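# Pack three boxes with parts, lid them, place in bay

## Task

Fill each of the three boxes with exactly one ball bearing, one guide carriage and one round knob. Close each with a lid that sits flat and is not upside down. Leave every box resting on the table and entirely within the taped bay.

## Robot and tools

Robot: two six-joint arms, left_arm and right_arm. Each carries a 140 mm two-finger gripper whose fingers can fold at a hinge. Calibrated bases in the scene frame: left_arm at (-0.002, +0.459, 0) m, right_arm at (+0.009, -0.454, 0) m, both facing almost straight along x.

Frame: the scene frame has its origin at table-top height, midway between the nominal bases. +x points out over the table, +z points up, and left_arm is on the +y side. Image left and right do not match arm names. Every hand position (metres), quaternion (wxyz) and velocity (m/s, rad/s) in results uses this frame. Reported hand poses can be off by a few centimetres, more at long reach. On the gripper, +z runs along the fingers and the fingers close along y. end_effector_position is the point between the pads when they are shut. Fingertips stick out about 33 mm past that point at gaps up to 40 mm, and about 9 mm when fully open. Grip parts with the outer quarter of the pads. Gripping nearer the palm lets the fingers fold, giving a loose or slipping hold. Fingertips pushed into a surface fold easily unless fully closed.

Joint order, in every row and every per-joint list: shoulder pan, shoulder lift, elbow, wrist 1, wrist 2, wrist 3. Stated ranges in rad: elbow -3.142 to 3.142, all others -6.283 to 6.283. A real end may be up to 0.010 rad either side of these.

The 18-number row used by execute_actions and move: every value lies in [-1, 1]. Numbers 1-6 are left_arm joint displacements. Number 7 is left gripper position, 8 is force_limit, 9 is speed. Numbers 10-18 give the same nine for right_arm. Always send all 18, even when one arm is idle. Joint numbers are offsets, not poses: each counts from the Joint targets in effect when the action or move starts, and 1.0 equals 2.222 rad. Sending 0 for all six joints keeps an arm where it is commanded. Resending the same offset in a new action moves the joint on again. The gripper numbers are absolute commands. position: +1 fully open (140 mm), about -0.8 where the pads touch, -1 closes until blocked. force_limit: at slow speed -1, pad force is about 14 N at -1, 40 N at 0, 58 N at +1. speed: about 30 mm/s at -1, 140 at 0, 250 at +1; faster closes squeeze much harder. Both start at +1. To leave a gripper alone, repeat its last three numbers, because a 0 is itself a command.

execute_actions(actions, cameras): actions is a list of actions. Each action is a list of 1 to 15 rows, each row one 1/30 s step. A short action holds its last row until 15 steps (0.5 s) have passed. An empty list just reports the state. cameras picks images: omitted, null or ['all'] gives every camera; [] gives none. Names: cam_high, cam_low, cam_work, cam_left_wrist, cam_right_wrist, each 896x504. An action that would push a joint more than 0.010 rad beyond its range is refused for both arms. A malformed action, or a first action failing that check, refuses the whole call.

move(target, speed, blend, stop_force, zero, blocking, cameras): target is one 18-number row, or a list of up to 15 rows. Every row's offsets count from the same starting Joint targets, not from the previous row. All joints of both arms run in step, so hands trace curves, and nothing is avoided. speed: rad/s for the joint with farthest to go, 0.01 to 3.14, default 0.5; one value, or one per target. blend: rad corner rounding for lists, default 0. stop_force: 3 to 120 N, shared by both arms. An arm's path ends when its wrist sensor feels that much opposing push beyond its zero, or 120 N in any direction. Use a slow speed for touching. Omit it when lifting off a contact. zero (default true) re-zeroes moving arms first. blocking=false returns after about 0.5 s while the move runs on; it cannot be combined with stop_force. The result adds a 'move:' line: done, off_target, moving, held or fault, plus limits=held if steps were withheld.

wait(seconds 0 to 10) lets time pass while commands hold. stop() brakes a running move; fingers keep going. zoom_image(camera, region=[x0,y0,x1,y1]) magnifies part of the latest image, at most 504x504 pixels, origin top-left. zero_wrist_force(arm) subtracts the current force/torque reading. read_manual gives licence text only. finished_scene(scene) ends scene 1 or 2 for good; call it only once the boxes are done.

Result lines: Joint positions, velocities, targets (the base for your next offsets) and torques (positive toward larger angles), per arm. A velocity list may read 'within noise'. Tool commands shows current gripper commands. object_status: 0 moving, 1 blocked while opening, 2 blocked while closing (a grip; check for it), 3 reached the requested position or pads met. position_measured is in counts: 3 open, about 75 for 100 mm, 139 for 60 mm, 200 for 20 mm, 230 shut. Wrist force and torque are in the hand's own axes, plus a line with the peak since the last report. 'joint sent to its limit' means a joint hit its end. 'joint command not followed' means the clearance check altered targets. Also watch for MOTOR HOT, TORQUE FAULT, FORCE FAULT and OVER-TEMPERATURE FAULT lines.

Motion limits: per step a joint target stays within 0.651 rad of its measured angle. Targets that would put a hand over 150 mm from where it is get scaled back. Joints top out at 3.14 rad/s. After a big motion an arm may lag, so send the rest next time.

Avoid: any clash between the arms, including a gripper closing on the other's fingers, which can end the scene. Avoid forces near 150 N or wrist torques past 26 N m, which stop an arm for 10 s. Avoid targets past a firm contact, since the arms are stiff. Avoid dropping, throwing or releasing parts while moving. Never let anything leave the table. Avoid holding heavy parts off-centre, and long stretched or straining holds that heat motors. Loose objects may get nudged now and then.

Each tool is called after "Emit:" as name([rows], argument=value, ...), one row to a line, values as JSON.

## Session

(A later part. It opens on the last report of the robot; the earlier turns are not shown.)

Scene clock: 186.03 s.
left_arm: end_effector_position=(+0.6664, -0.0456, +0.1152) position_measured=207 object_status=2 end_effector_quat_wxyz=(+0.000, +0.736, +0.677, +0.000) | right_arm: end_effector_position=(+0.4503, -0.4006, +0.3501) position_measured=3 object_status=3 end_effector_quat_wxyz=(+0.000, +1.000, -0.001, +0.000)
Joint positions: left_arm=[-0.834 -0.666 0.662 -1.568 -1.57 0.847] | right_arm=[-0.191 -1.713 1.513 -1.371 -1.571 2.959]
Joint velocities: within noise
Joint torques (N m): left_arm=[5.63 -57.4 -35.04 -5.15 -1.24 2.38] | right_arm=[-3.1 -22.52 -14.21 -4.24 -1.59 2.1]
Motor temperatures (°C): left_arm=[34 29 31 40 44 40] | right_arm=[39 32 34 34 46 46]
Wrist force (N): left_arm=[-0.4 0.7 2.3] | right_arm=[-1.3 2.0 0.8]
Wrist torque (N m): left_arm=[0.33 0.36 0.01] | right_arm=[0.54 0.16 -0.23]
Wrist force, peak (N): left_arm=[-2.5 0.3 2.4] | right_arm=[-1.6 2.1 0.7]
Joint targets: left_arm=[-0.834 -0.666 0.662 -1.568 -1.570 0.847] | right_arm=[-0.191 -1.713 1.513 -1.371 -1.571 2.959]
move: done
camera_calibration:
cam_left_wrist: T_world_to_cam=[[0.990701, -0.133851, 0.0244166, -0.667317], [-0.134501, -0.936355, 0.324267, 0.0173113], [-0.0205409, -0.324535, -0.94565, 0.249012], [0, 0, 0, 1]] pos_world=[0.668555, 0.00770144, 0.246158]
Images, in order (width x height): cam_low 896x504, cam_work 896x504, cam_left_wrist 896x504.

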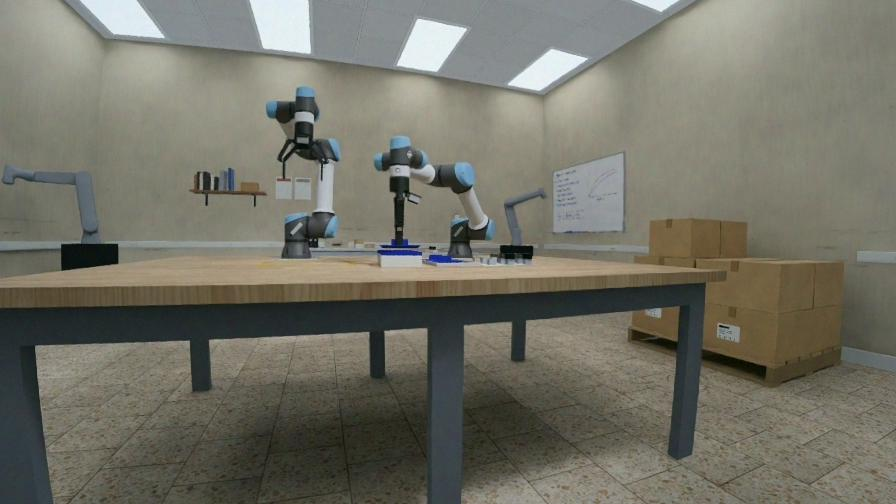

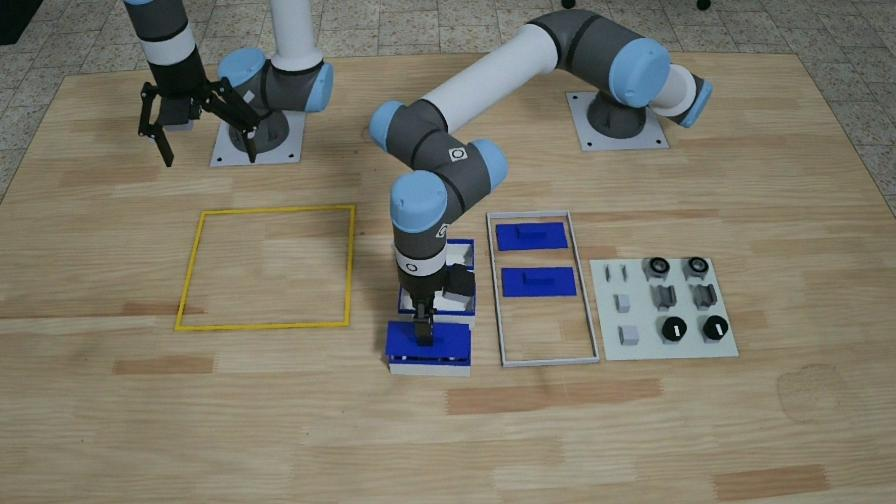

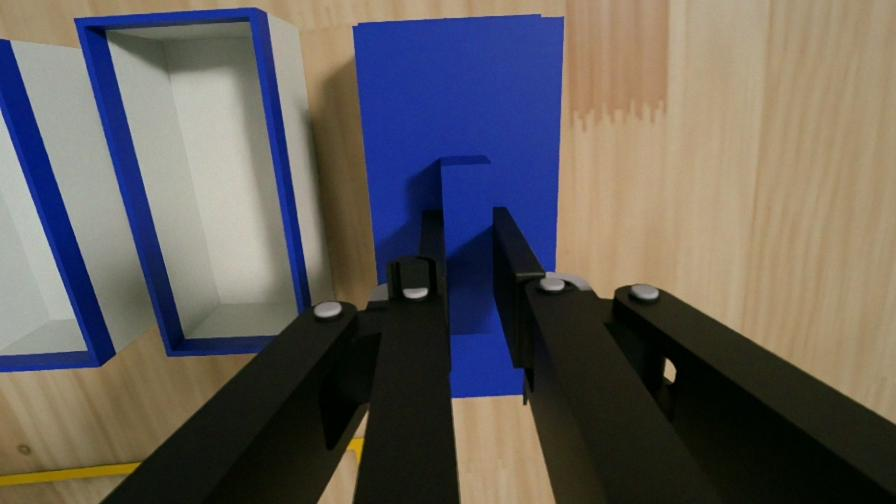

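Emit:
move([
  [0.0021,-0.0084,0.0161,-0.0072,0,0.0021,-1,-0.1,-1,0,0,0,0,0,0,1,1,1],
  [0.0021,-0.0067,0.0417,-0.0345,0,0.0021,-1,-0.1,-1,0,0,0,0,0,0,1,1,1],
], speed=0.1, cameras=["cam_left_wrist","cam_work","cam_low"])

Emit:
zoom_image(camera="cam_left_wrist", region=[320, 0, 620, 300])

Emit:
zoom_image(camera="cam_low", region=[370, 230, 450, 275])

Emit:
zoom_image(camera="cam_work", region=[370, 270, 500, 390])

Scene clock: 190.87 s.
left_arm: end_effector_position=(+0.6652, -0.0387, +0.0901) position_measured=207 object_status=2 end_effector_quat_wxyz=(+0.000, +0.736, +0.677, +0.000) end_effector_velocity=(-0.001, +0.001, +0.000) end_effector_angular_velocity=(+0.005, +0.003, +0.000) | right_arm: end_effector_position=(+0.4503, -0.4006, +0.3501) position_measured=3 object_status=3 end_effector_quat_wxyz=(+0.000, +1.000, -0.001, +0.000)
Joint positions: left_arm=[-0.829 -0.681 0.755 -1.645 -1.57 0.852] | right_arm=[-0.191 -1.713 1.513 -1.371 -1.571 2.959]
Joint velocities: left_arm=[0 0 -0.002 0.007 0.001 0] | right_arm=[within noise]
Joint torques (N m): left_arm=[-9.39 17.66 3.74 4.53 1.53 -1.98] | right_arm=[-4.04 -22.19 -14.22 -4.18 -1.45 2.04]
Motor temperatures (°C): left_arm=[34 29 31 40 44 40] | right_arm=[39 32 34 34 46 46]
Wrist force (N): left_arm=[6.9 -7.7 -82.4] | right_arm=[-1.4 1.9 0.5]
Wrist torque (N m): left_arm=[0.59 0.89 -0.06] | right_arm=[0.51 0.16 -0.23]
Wrist force, peak (N): left_arm=[10.2 -11.7 -87.5] | right_arm=[-1.4 2.2 0.6]
Joint targets: left_arm=[-0.829 -0.680 0.755 -1.644 -1.570 0.852] | right_arm=[-0.191 -1.713 1.513 -1.371 -1.571 2.959]
move: done
camera_calibration:
cam_left_wrist: T_world_to_cam=[[0.990702, -0.133846, 0.0244006, -0.664592], [-0.134492, -0.936387, 0.324179, 0.0317318], [-0.0205416, -0.324446, -0.945681, 0.227591], [0, 0, 0, 1]] pos_world=[0.667355, 0.0146014, 0.221158]
Images, in order (width x height): cam_low 896x504, cam_work 896x504, cam_left_wrist 896x504.

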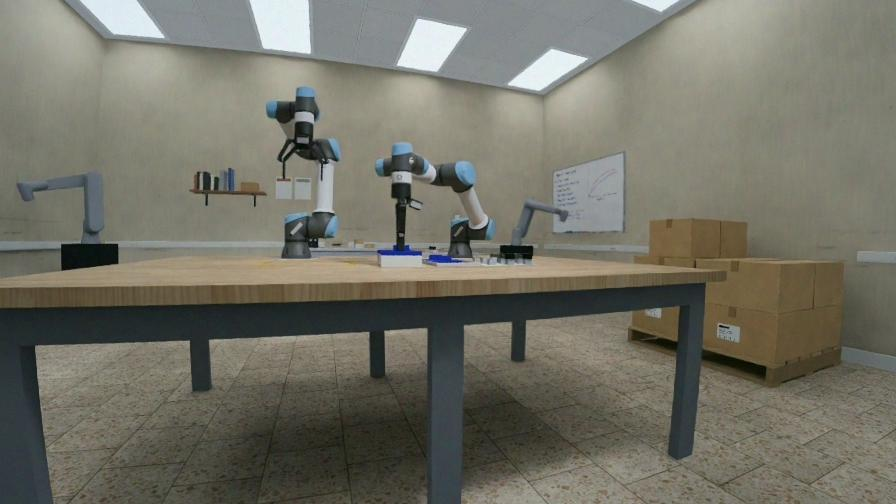

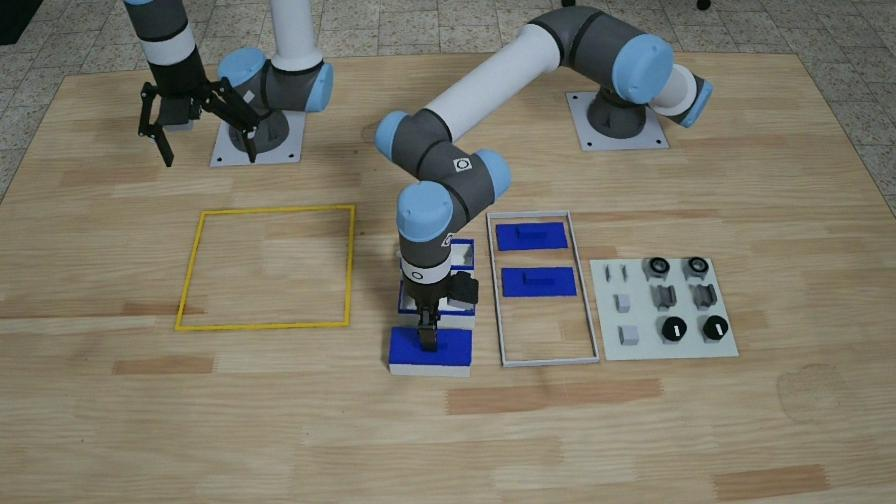

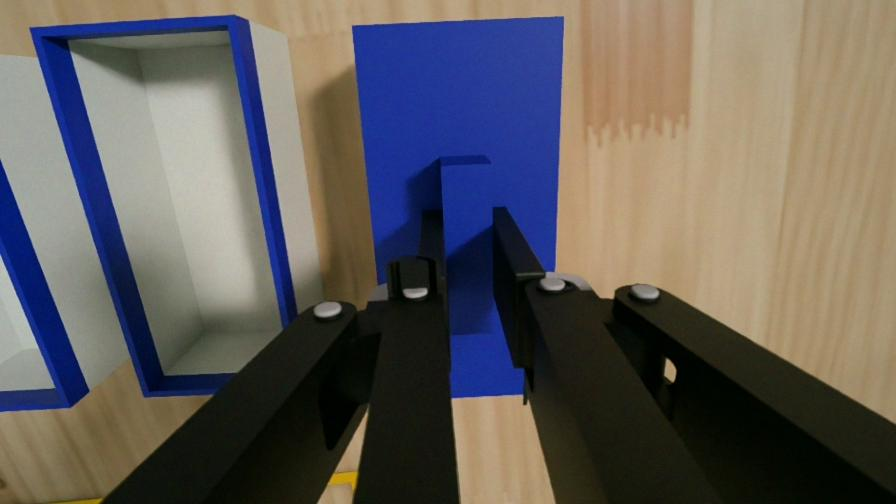

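Scaled by 1.680 from the camera's 896x504 image, which has a finer 1280x720 frame.

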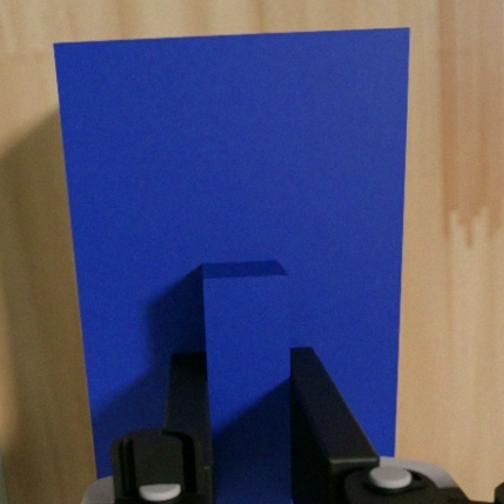

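Scaled by 6.300 from the camera's 896x504 image, which has a finer 1280x720 frame.

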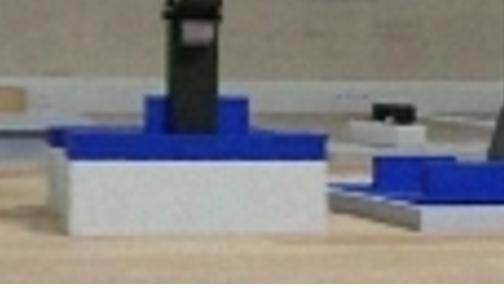

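Scaled by 3.877 from the camera's 896x504 image, which has a finer 1280x720 frame.

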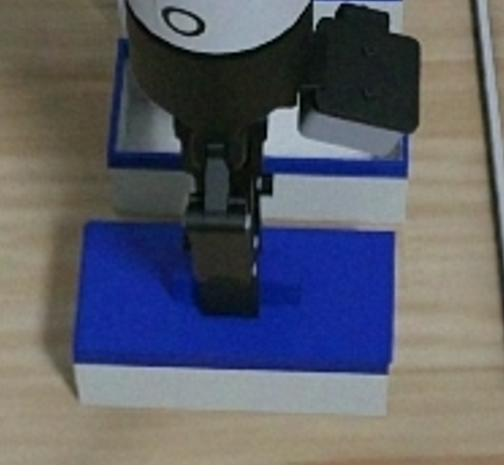

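Emit:
move(target=[0,-0.0003,-0.0041,0.0044,0,0,-1,-0.1,-1,0,0,0,0,0,0,1,1,1], speed=0.05, cameras=["cam_left_wrist","cam_work","cam_low"])

Emit:
zoom_image(camera="cam_low", region=[370, 230, 450, 275])

Emit:
zoom_image(camera="cam_work", region=[370, 270, 500, 390])

Scene clock: 192.57 s.
left_arm: end_effector_position=(+0.6650, -0.0385, +0.0931) position_measured=207 object_status=2 end_effector_quat_wxyz=(-0.001, +0.736, +0.677, +0.000) | right_arm: end_effector_position=(+0.4503, -0.4006, +0.3501) position_measured=3 object_status=3 end_effector_quat_wxyz=(+0.000, +1.000, -0.001, +0.000)
Joint positions: left_arm=[-0.829 -0.681 0.746 -1.634 -1.57 0.852] | right_arm=[-0.191 -1.713 1.513 -1.371 -1.571 2.959]
Joint velocities: within noise
Joint torques (N m): left_arm=[-8.2 -72.6 -33.39 -5.55 -1.12 -2] | right_arm=[-5.19 -21.49 -15.67 -4.14 -1.35 1.91]
Motor temperatures (°C): left_arm=[34 29 31 40 44 40] | right_arm=[39 32 34 34 46 46]
Wrist force (N): left_arm=[-0.4 0.6 2.2] | right_arm=[-1.4 2.0 0.4]
Wrist torque (N m): left_arm=[0.28 0.36 0.00] | right_arm=[0.54 0.17 -0.23]
Wrist force, peak (N): left_arm=[8.7 -10.2 -102.1] | right_arm=[-1.6 2.2 0.7]
Joint targets: left_arm=[-0.829 -0.681 0.746 -1.635 -1.570 0.852] | right_arm=[-0.191 -1.713 1.513 -1.371 -1.571 2.959]
move: done
camera_calibration:
cam_left_wrist: T_world_to_cam=[[0.990739, -0.133845, 0.0228377, -0.664244], [-0.134011, -0.936845, 0.323052, 0.0306537], [-0.0218435, -0.323121, -0.946106, 0.231456], [0, 0, 0, 1]] pos_world=[0.667256, 0.0146004, 0.224249]
Images, in order (width x height): cam_low 896x504, cam_work 896x504, cam_left_wrist 896x504.

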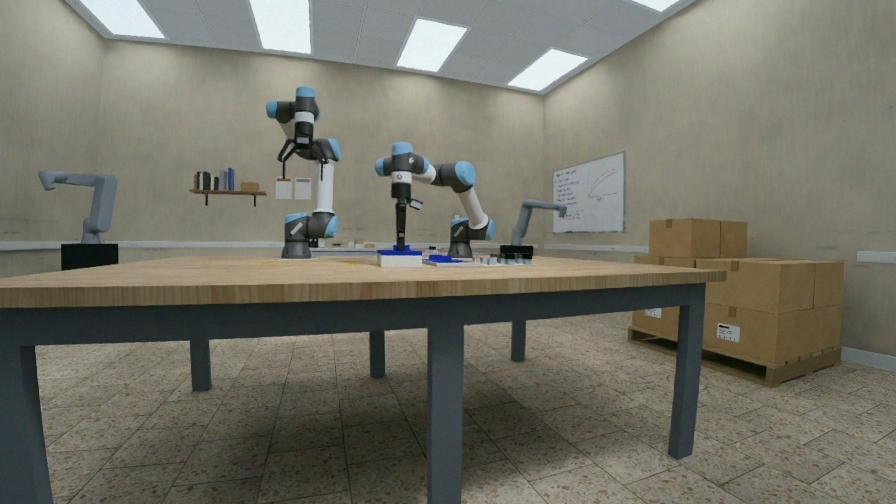

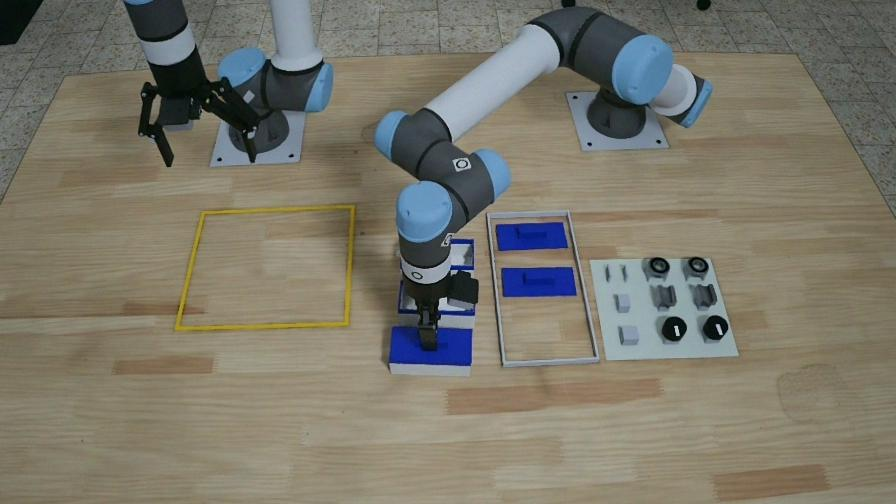

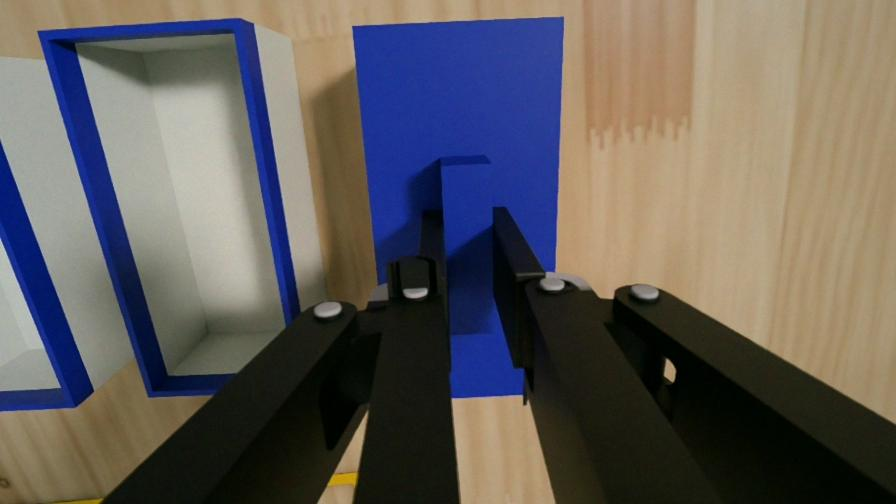

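Scaled by 6.300 from the camera's 896x504 image, which has a finer 1280x720 frame.

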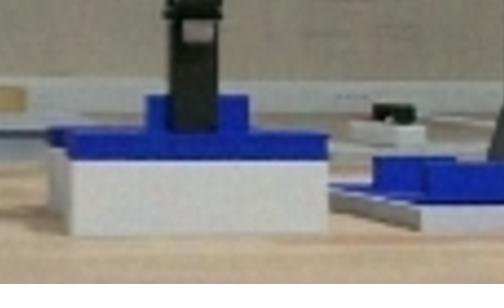

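Scaled by 3.877 from the camera's 896x504 image, which has a finer 1280x720 frame.

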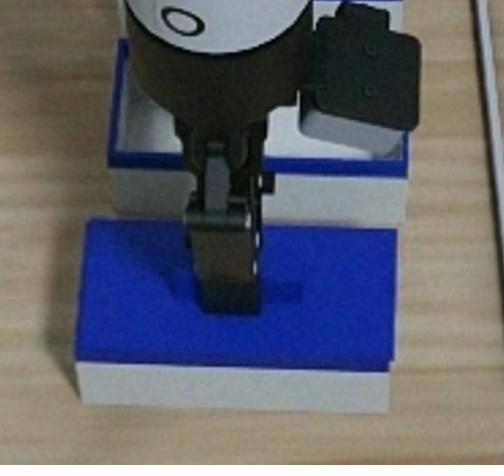

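Emit:
move(target=[0,0.0005,0.0055,-0.006,0,0,-1,-0.1,-1,0,0,0,0,0,0,1,1,1], speed=0.02, stop_force=4, cameras=["cam_left_wrist"])

Emit:
zoom_image(camera="cam_left_wrist", region=[340, 0, 580, 140])

Scene clock: 195.23 s.
left_arm: end_effector_position=(+0.6651, -0.0387, +0.0926) position_measured=207 object_status=2 end_effector_quat_wxyz=(+0.000, +0.736, +0.677, +0.000) | right_arm: end_effector_position=(+0.4503, -0.4006, +0.3501) position_measured=3 object_status=3 end_effector_quat_wxyz=(+0.000, +1.000, -0.001, +0.000)
Joint positions: left_arm=[-0.829 -0.681 0.748 -1.638 -1.57 0.852] | right_arm=[-0.191 -1.713 1.513 -1.371 -1.571 2.959]
Joint velocities: within noise
Joint torques (N m): left_arm=[-0.97 -65.98 -35.09 -0.42 -2.15 -1.93] | right_arm=[-4.86 -22.98 -12.7 -4.07 -1.4 1.93]
Motor temperatures (°C): left_arm=[34 29 31 40 44 40] | right_arm=[39 32 34 34 46 46]
Wrist force (N): left_arm=[-0.4 0.6 1.7] | right_arm=[-1.3 2.2 0.7]
Wrist torque (N m): left_arm=[0.26 0.31 0.00] | right_arm=[0.58 0.14 -0.23]
Wrist force, peak (N): left_arm=[1.2 -0.6 -6.7] | right_arm=[-1.6 2.1 0.8]
Joint targets: left_arm=[-0.829 -0.681 0.748 -1.638 -1.570 0.852] | right_arm=[-0.191 -1.713 1.513 -1.371 -1.571 2.959]
move: contact (left_arm); left_arm: the wrist 1 is farthest, 0.011 rad from its target
camera_calibration:
cam_left_wrist: T_world_to_cam=[[0.990719, -0.133807, 0.0239047, -0.664568], [-0.134303, -0.936538, 0.323819, 0.0307848], [-0.0209417, -0.324024, -0.945817, 0.230211], [0, 0, 0, 1]] pos_world=[0.667355, 0.0145013, 0.223655]
Images, in order (width x height): cam_left_wrist 896x504.

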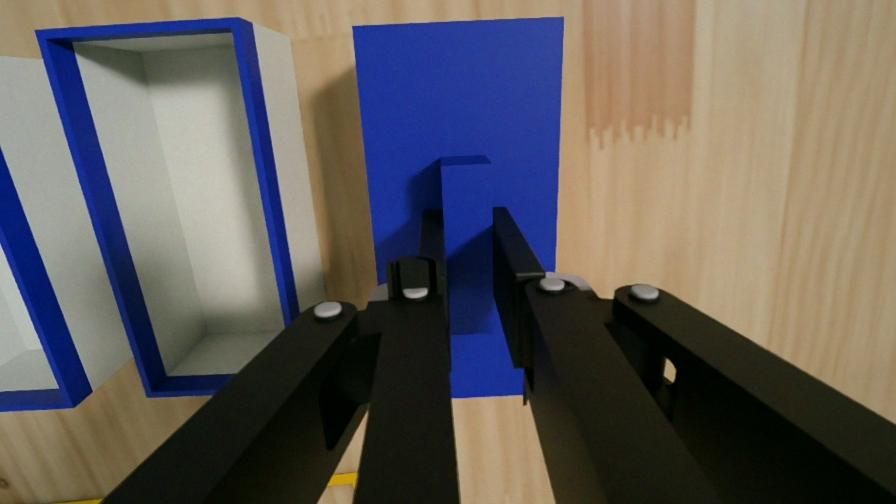

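Scaled by 2.100 from the camera's 896x504 image, which has a finer 1280x720 frame.

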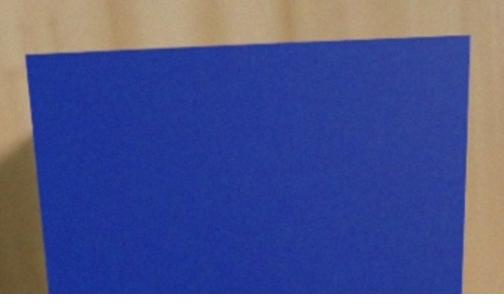

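Emit:
move(target=[0,-0.0031,-0.0415,0.0446,0,0,-1,-0.1,-1,0,0,0,0,0,0,1,1,1], speed=0.12, cameras=["cam_left_wrist","cam_work","cam_low","cam_high"])

Emit:
zoom_image(camera="cam_low", region=[370, 230, 450, 275])

Emit:
zoom_image(camera="cam_work", region=[370, 270, 500, 390])

Emit:
zoom_image(camera="cam_high", region=[390, 240, 510, 350])

Emit:
zoom_image(camera="cam_left_wrist", region=[340, 0, 580, 140])

Scene clock: 199.57 s.
left_arm: end_effector_position=(+0.6643, -0.0379, +0.1339) position_measured=207 object_status=2 end_effector_quat_wxyz=(+0.000, +0.736, +0.677, +0.000) | right_arm: end_effector_position=(+0.4503, -0.4006, +0.3501) position_measured=3 object_status=3 end_effector_quat_wxyz=(+0.000, +1.000, -0.001, +0.000)
Joint positions: left_arm=[-0.829 -0.688 0.656 -1.538 -1.57 0.852] | right_arm=[-0.191 -1.713 1.513 -1.371 -1.571 2.959]
Joint velocities: within noise
Joint torques (N m): left_arm=[-1.16 -60.12 -18.66 -6 -2.21 -1.95] | right_arm=[-4.92 -22.57 -13.73 -4.19 -1.45 2]
Motor temperatures (°C): left_arm=[34 29 31 40 44 40] | right_arm=[39 32 33 34 46 46]
Wrist force (N): left_arm=[-0.4 0.7 2.3] | right_arm=[-1.3 1.9 0.7]
Wrist torque (N m): left_arm=[0.35 0.36 0.01] | right_arm=[0.52 0.16 -0.23]
Wrist force, peak (N): left_arm=[-0.2 0.7 3.0] | right_arm=[-1.7 2.1 0.6]
Joint targets: left_arm=[-0.829 -0.688 0.656 -1.538 -1.570 0.852] | right_arm=[-0.191 -1.713 1.513 -1.371 -1.571 2.959]
move: done
camera_calibration:
cam_left_wrist: T_world_to_cam=[[0.990708, -0.133861, 0.0240427, -0.66467], [-0.134396, -0.9365, 0.323892, 0.0181885], [-0.0208405, -0.324114, -0.945788, 0.269475], [0, 0, 0, 1]] pos_world=[0.666555, 0.0154011, 0.264956]
Images, in order (width x height): cam_high 896x504, cam_low 896x504, cam_work 896x504, cam_left_wrist 896x504.

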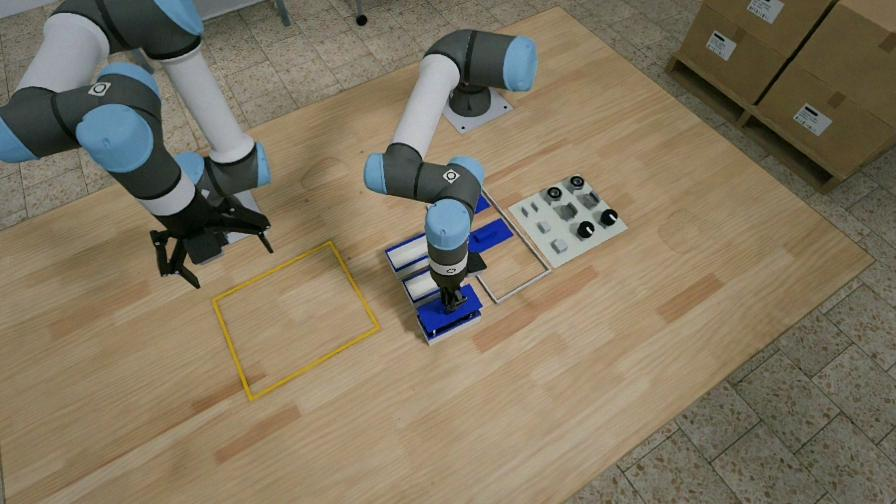

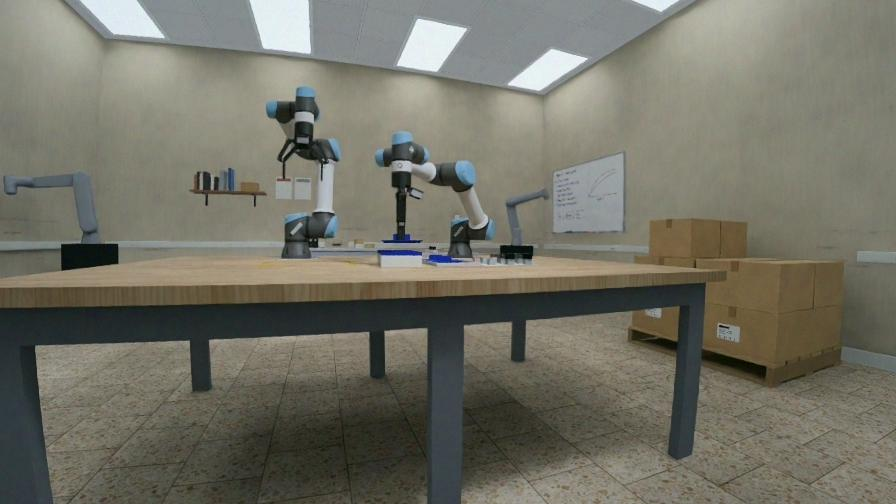

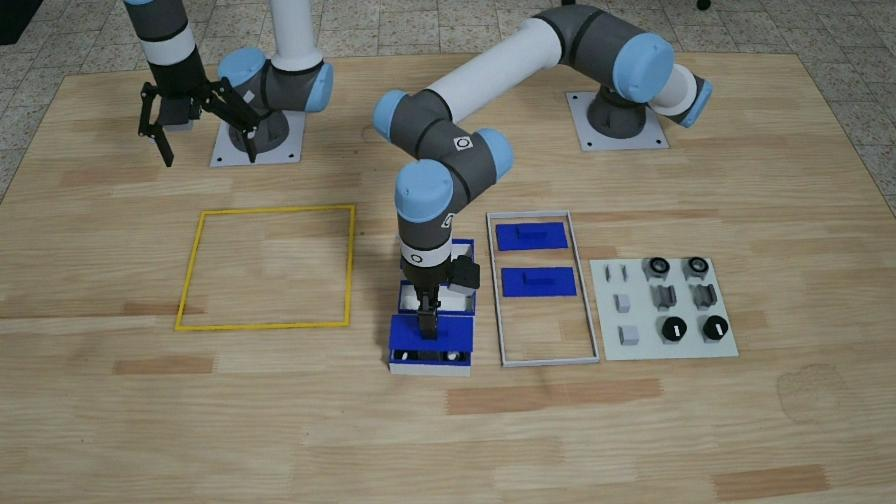

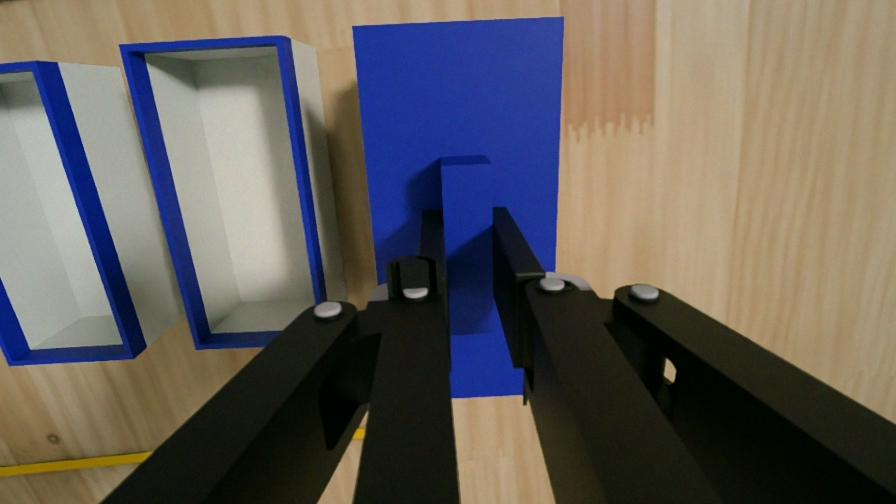

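Scaled by 6.300 from the camera's 896x504 image, which has a finer 1280x720 frame.

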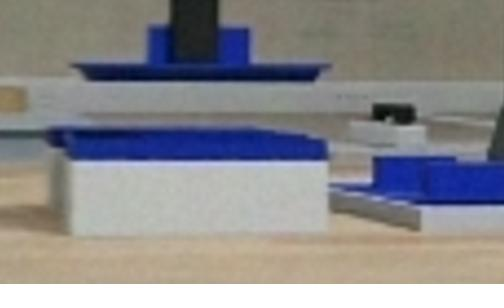

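Scaled by 3.877 from the camera's 896x504 image, which has a finer 1280x720 frame.

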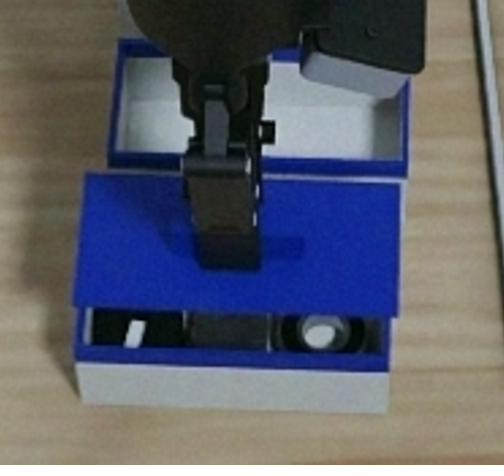

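Scaled by 4.200 from the camera's 896x504 image, which has a finer 1280x720 frame.

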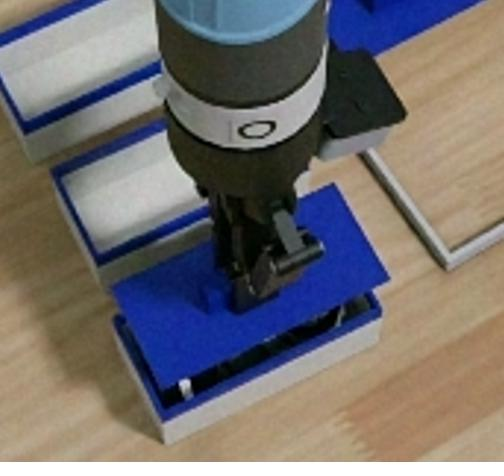

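Scaled by 2.100 from the camera's 896x504 image, which has a finer 1280x720 frame.

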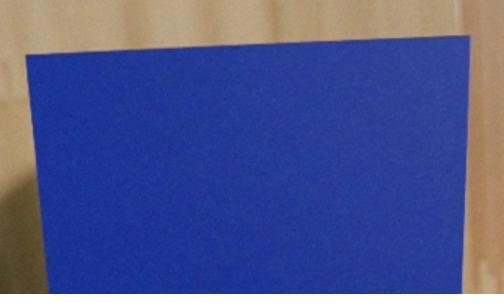

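Emit:
zoom_image(camera="cam_low", region=[376, 234, 428, 272])

Scaled by 9.692 from the camera's 896x504 image, which has a finer 1280x720 frame.

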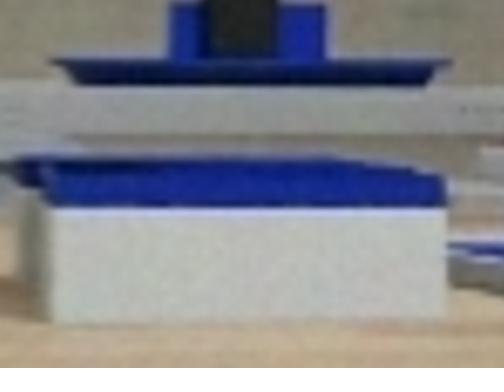

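Emit:
move([
  [0,0.0027,0.0329,-0.0356,0,0,-1,-0.1,-1,0,0,0,0,0,0,1,1,1],
  [0,0.0033,0.0430,-0.0468,0,0,-1,-0.1,-1,0,0,0,0,0,0,1,1,1],
], speed=[0.1,0.03], stop_force=5, cameras=["cam_low","cam_work"])

Emit:
zoom_image(camera="cam_low", region=[376, 234, 428, 272])

Emit:
zoom_image(camera="cam_work", region=[370, 300, 490, 390])

Scene clock: 206.80 s.
left_arm: end_effector_position=(+0.6654, -0.0390, +0.0926) position_measured=207 object_status=2 end_effector_quat_wxyz=(+0.000, +0.736, +0.677, +0.000) | right_arm: end_effector_position=(+0.4503, -0.4006, +0.3501) position_measured=3 object_status=3 end_effector_quat_wxyz=(+0.000, +1.000, -0.001, +0.000)
Joint positions: left_arm=[-0.829 -0.681 0.748 -1.639 -1.57 0.852] | right_arm=[-0.191 -1.713 1.513 -1.371 -1.571 2.959]
Joint velocities: within noise
Joint torques (N m): left_arm=[-1.33 -59.92 -34.28 -0.3 -2.19 -1.85] | right_arm=[-5.63 -20.58 -13.74 -4.17 -1.3 1.81]
Motor temperatures (°C): left_arm=[34 29 31 40 44 40] | right_arm=[39 32 33 34 46 46]
Wrist force (N): left_arm=[-0.3 0.6 1.7] | right_arm=[-1.4 2.0 0.7]
Wrist torque (N m): left_arm=[0.26 0.28 0.00] | right_arm=[0.55 0.18 -0.23]
Wrist force, peak (N): left_arm=[1.6 -1.2 -9.8] | right_arm=[-1.4 2.3 0.6]
Joint targets: left_arm=[-0.829 -0.681 0.748 -1.639 -1.570 0.852] | right_arm=[-0.191 -1.713 1.513 -1.371 -1.571 2.959]
move: contact (left_arm); path passed 1 of 2 targets
Images, in order (width x height): cam_low 896x504, cam_work 896x504.

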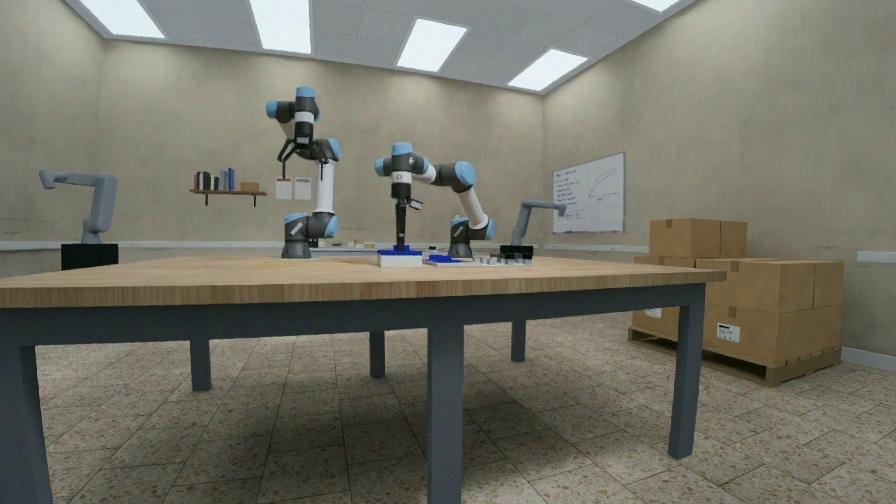

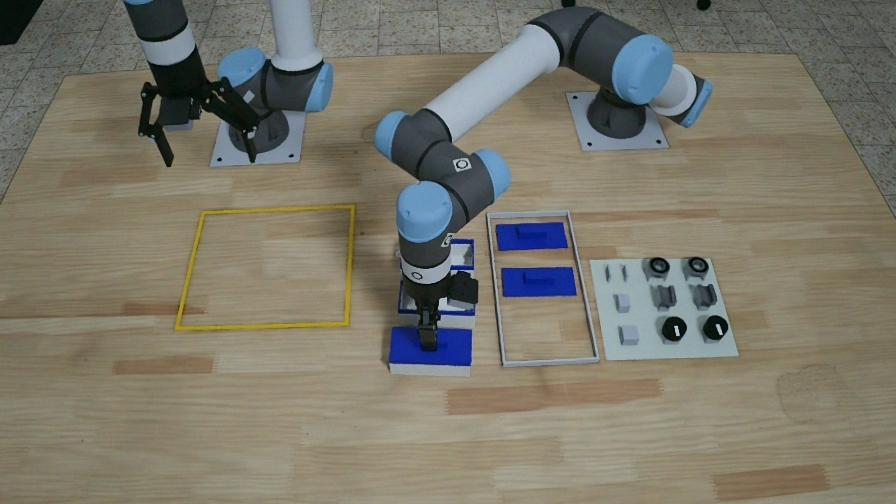

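Scaled by 9.692 from the camera's 896x504 image, which has a finer 1280x720 frame.

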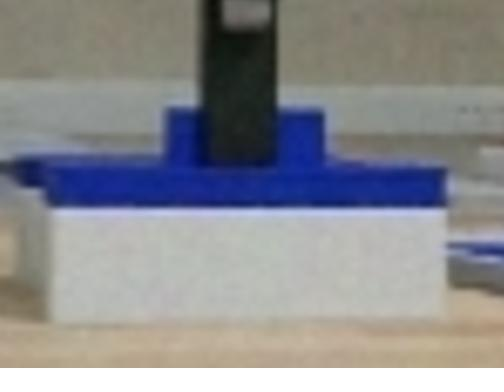

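Scaled by 4.200 from the camera's 896x504 image, which has a finer 1280x720 frame.

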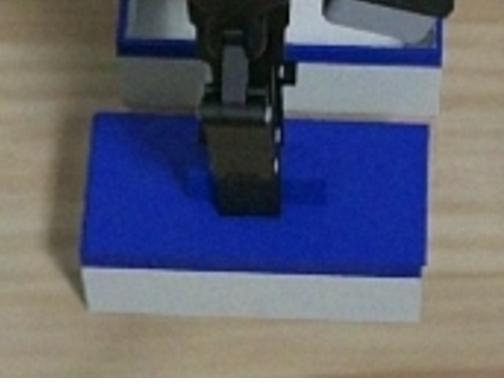

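Emit:
move([
  [0,0,0,0,0,0,-0.166,-0.2,-1,0,0,0,0,0,0,1,1,1],
  [0,-0.0032,-0.0414,0.0455,0,0,-0.166,-0.2,-1,0,0,0,0,0,0,1,1,1],
  [0.2366,-0.3087,0.4522,-0.143,0,0.9259,0,-0.2,-1,0,0,0,0,0,0,1,1,1],
], speed=[0.2,0.15,0.9], blend=[0,0.03,0], cameras=["cam_left_wrist","cam_work"])

Emit:
zoom_image(camera="cam_left_wrist", region=[230, 100, 700, 420])

Scene clock: 217.77 s.
left_arm: end_effector_position=(+0.5629, +0.4373, +0.1198) position_measured=129 object_status=0 end_effector_quat_wxyz=(+0.000, +1.000, -0.022, +0.000) | right_arm: end_effector_position=(+0.4503, -0.4006, +0.3501) position_measured=3 object_status=3 end_effector_quat_wxyz=(+0.000, +1.000, -0.001, +0.000)
Joint positions: left_arm=[-0.304 -1.367 1.753 -1.956 -1.57 2.909] | right_arm=[-0.191 -1.713 1.513 -1.371 -1.571 2.959]
Joint velocities: within noise
Joint torques (N m): left_arm=[-10.44 -37.91 -17.92 -0.68 -0.44 2.55] | right_arm=[-6.46 -22.52 -13.57 -4.19 -1.26 1.96]
Motor temperatures (°C): left_arm=[34 29 31 40 44 40] | right_arm=[39 32 33 34 46 46]
Wrist force (N): left_arm=[-0.1 0.2 1.4] | right_arm=[-1.4 2.1 0.5]
Wrist torque (N m): left_arm=[0.22 0.26 -0.01] | right_arm=[0.56 0.17 -0.23]
Wrist force, peak (N): left_arm=[-1.6 -1.4 1.9] | right_arm=[-1.5 2.2 0.8]
Joint targets: left_arm=[-0.304 -1.367 1.753 -1.956 -1.570 2.909] | right_arm=[-0.191 -1.713 1.513 -1.371 -1.571 2.959]
move: done
camera_calibration:
cam_left_wrist: T_world_to_cam=[[-0.094933, -0.99521, 0.0233423, 0.487675], [-0.940718, 0.0973559, 0.324918, 0.45574], [-0.325634, 0.00888693, -0.945454, 0.433986], [0, 0, 0, 1]] pos_world=[0.61634, 0.437114, 0.250852]
Images, in order (width x height): cam_work 896x504, cam_left_wrist 896x504.

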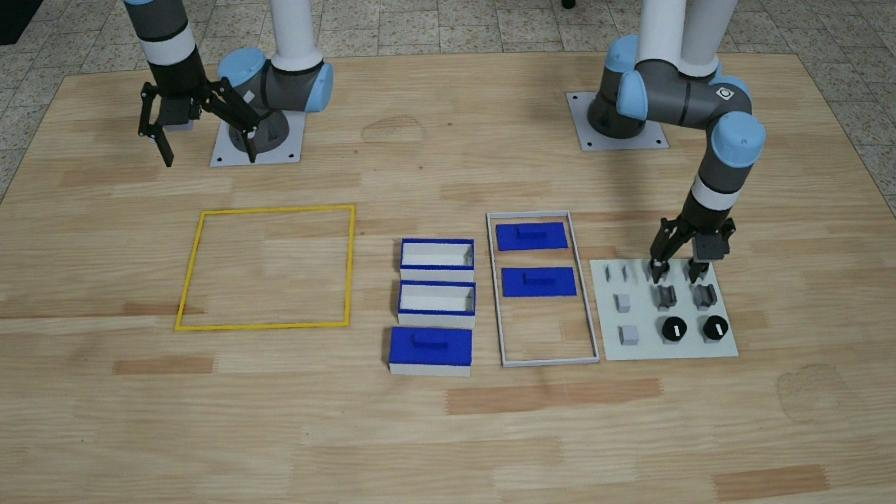

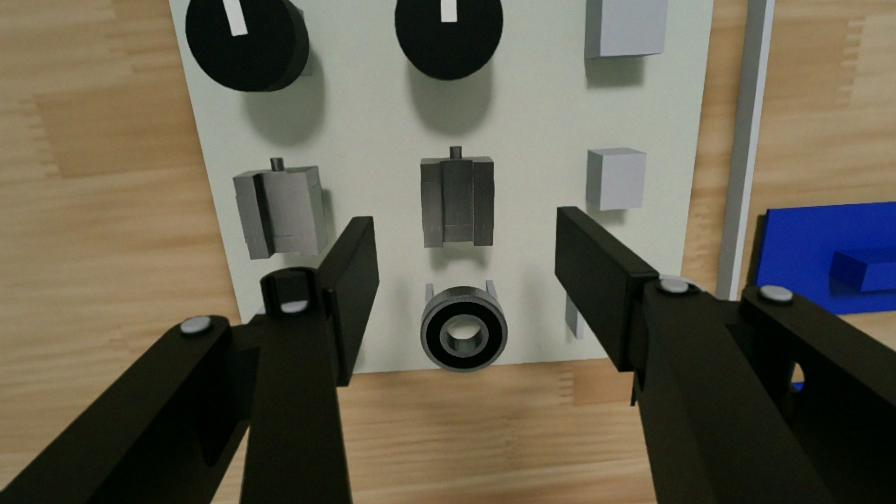

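Scaled by 1.072 from the camera's 896x504 image, which has a finer 1280x720 frame.

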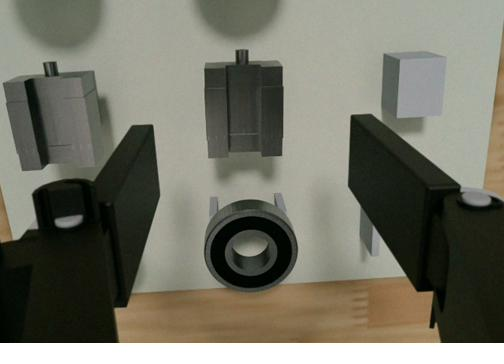

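Emit:
move(target=[0.0009,0.0284,0.0426,-0.0713,0,0.0009,0,-0.2,-1,0.2581,0.3779,-0.3142,-0.0637,0,-0.413,1,1,1], speed=0.5, cameras=["cam_left_wrist","cam_right_wrist"])

Emit:
zoom_image(camera="cam_left_wrist", region=[230, 100, 700, 420])

Scene clock: 222.00 s.
left_arm: end_effector_position=(+0.5615, +0.4388, +0.0583) position_measured=129 object_status=3 end_effector_quat_wxyz=(+0.000, +1.000, -0.022, +0.000) | right_arm: end_effector_position=(+0.6657, -0.0406, +0.2002) position_measured=3 object_status=3 end_effector_quat_wxyz=(+0.000, +0.735, +0.678, +0.000)
Joint positions: left_arm=[-0.302 -1.304 1.848 -2.115 -1.57 2.911] | right_arm=[0.382 -0.873 0.815 -1.513 -1.571 2.041]
Joint velocities: within noise
Joint torques (N m): left_arm=[8.68 -44.29 -31.36 -0.48 -2.1 2.29] | right_arm=[5.99 -47.94 -23.18 -0.71 -1.14 -2.46]
Motor temperatures (°C): left_arm=[34 29 31 40 44 40] | right_arm=[39 32 33 34 46 46]
Wrist force (N): left_arm=[-0.1 0.5 1.4] | right_arm=[-1.4 2.0 0.8]
Wrist torque (N m): left_arm=[0.30 0.28 0.01] | right_arm=[0.55 0.18 -0.24]
Wrist force, peak (N): left_arm=[-0.1 0.6 2.0] | right_arm=[-3.8 3.5 0.2]
Joint targets: left_arm=[-0.302 -1.304 1.848 -2.115 -1.570 2.911] | right_arm=[0.382 -0.873 0.815 -1.512 -1.571 2.041]
move: done
camera_calibration:
cam_left_wrist: T_world_to_cam=[[-0.0948827, -0.995212, 0.0234703, 0.490417], [-0.94093, 0.0973557, 0.324305, 0.474505], [-0.325037, 0.008687, -0.945661, 0.375131], [0, 0, 0, 1]] pos_world=[0.61494, 0.438614, 0.189353]
cam_right_wrist: T_world_to_cam=[[0.998704, -0.0485967, -0.0151068, -0.652295], [-0.0404472, -0.938132, 0.343907, -0.0793006], [-0.030885, -0.34285, -0.938882, 0.340499], [0, 0, 0, 1]] pos_world=[0.658759, 0.0106465, 0.337107]
Images, in order (width x height): cam_left_wrist 896x504, cam_right_wrist 896x504.

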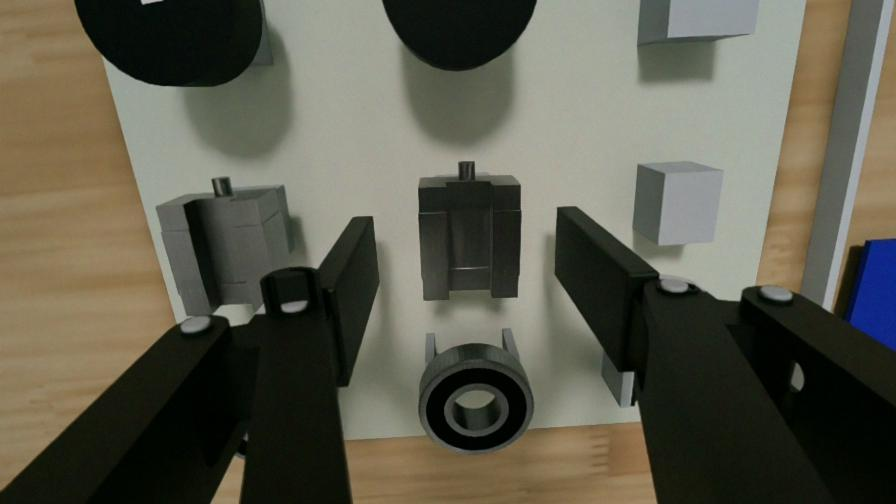

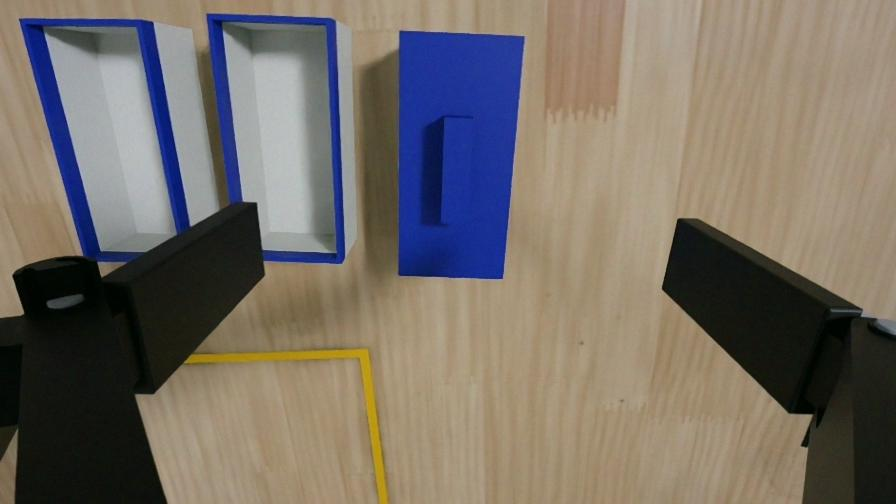

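Scaled by 1.072 from the camera's 896x504 image, which has a finer 1280x720 frame.

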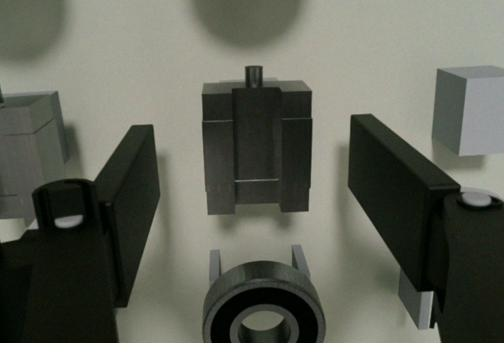

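Emit:
move([
  [0,0,0,0,0,0,-1,-0.2,-1,0,0,0,0,0,0,0.326,0,-0.5],
  [0,0,0,0,0,0,-1,-0.2,-1,0.0027,-0.0008,0.0011,-0.0006,0,0.0049,0.326,0,-0.5],
], speed=0.2, cameras=["cam_left_wrist","cam_right_wrist"])

Scene clock: 228.53 s.
left_arm: end_effector_position=(+0.5616, +0.4388, +0.0584) position_measured=180 object_status=2 end_effector_quat_wxyz=(+0.000, +1.000, -0.022, +0.000) | right_arm: end_effector_position=(+0.6628, -0.0367, +0.2004) position_measured=88 object_status=3 end_effector_quat_wxyz=(+0.000, +0.737, +0.676, +0.000)
Joint positions: left_arm=[-0.302 -1.304 1.848 -2.115 -1.57 2.911] | right_arm=[0.388 -0.875 0.817 -1.514 -1.571 2.052]
Joint velocities: within noise
Joint torques (N m): left_arm=[-4.11 -37.09 -23.27 -2.06 -1.72 -1.42] | right_arm=[0.23 -62.12 -15.18 -4.13 -1.12 0.02]
Motor temperatures (°C): left_arm=[34 29 31 40 44 40] | right_arm=[38 32 33 34 46 46]
Wrist force (N): left_arm=[-1.5 0.1 -2.5] | right_arm=[-1.2 1.9 0.8]
Wrist torque (N m): left_arm=[0.25 0.28 0.01] | right_arm=[0.51 0.13 -0.25]
Wrist force, peak (N): left_arm=[-1.6 0.4 -2.5] | right_arm=[-1.4 2.2 1.0]
Joint targets: left_arm=[-0.302 -1.304 1.848 -2.115 -1.570 2.911] | right_arm=[0.388 -0.875 0.817 -1.514 -1.571 2.052]
move: done
camera_calibration:
cam_left_wrist: T_world_to_cam=[[-0.0949739, -0.995203, 0.0234896, 0.490463], [-0.940962, 0.0974493, 0.324182, 0.474474], [-0.324916, 0.00868601, -0.945703, 0.37516], [0, 0, 0, 1]] pos_world=[0.614939, 0.438614, 0.189453]
cam_right_wrist: T_world_to_cam=[[0.998483, -0.053097, -0.0146017, -0.649355], [-0.0448567, -0.938027, 0.343646, -0.0728641], [-0.0319433, -0.34247, -0.938986, 0.34276], [0, 0, 0, 1]] pos_world=[0.65605, 0.0145578, 0.337405]
Images, in order (width x height): cam_left_wrist 896x504, cam_right_wrist 896x504.

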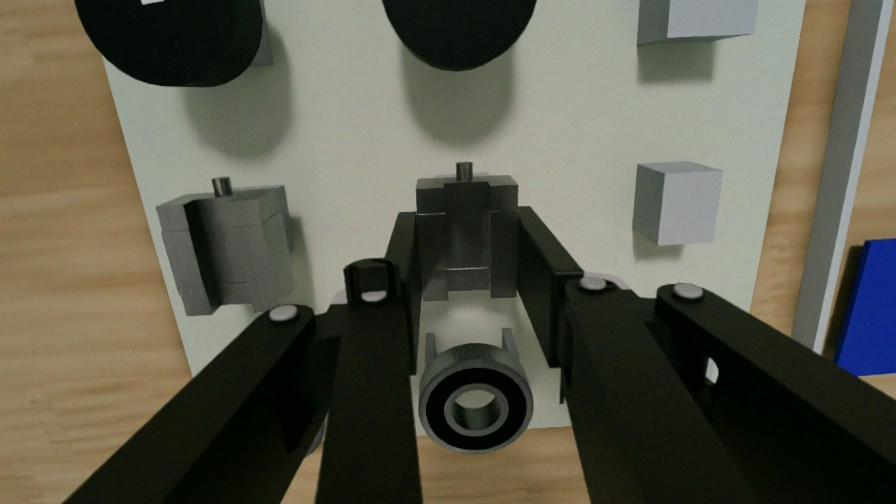

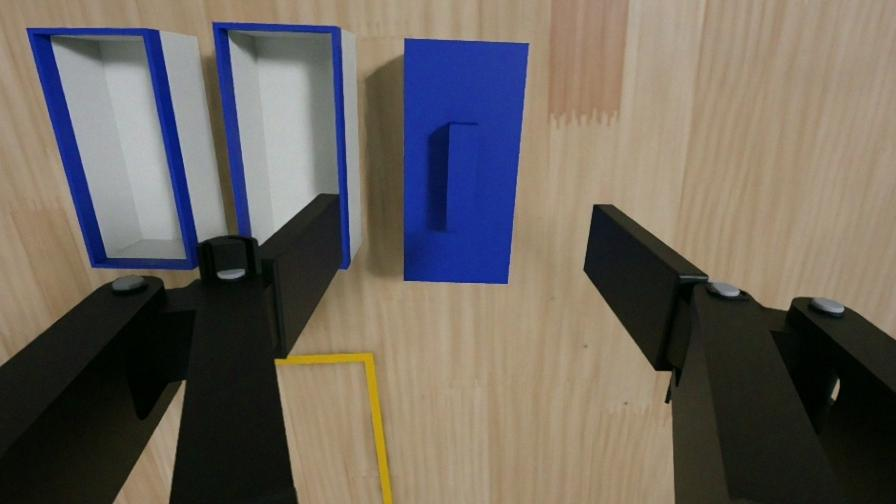

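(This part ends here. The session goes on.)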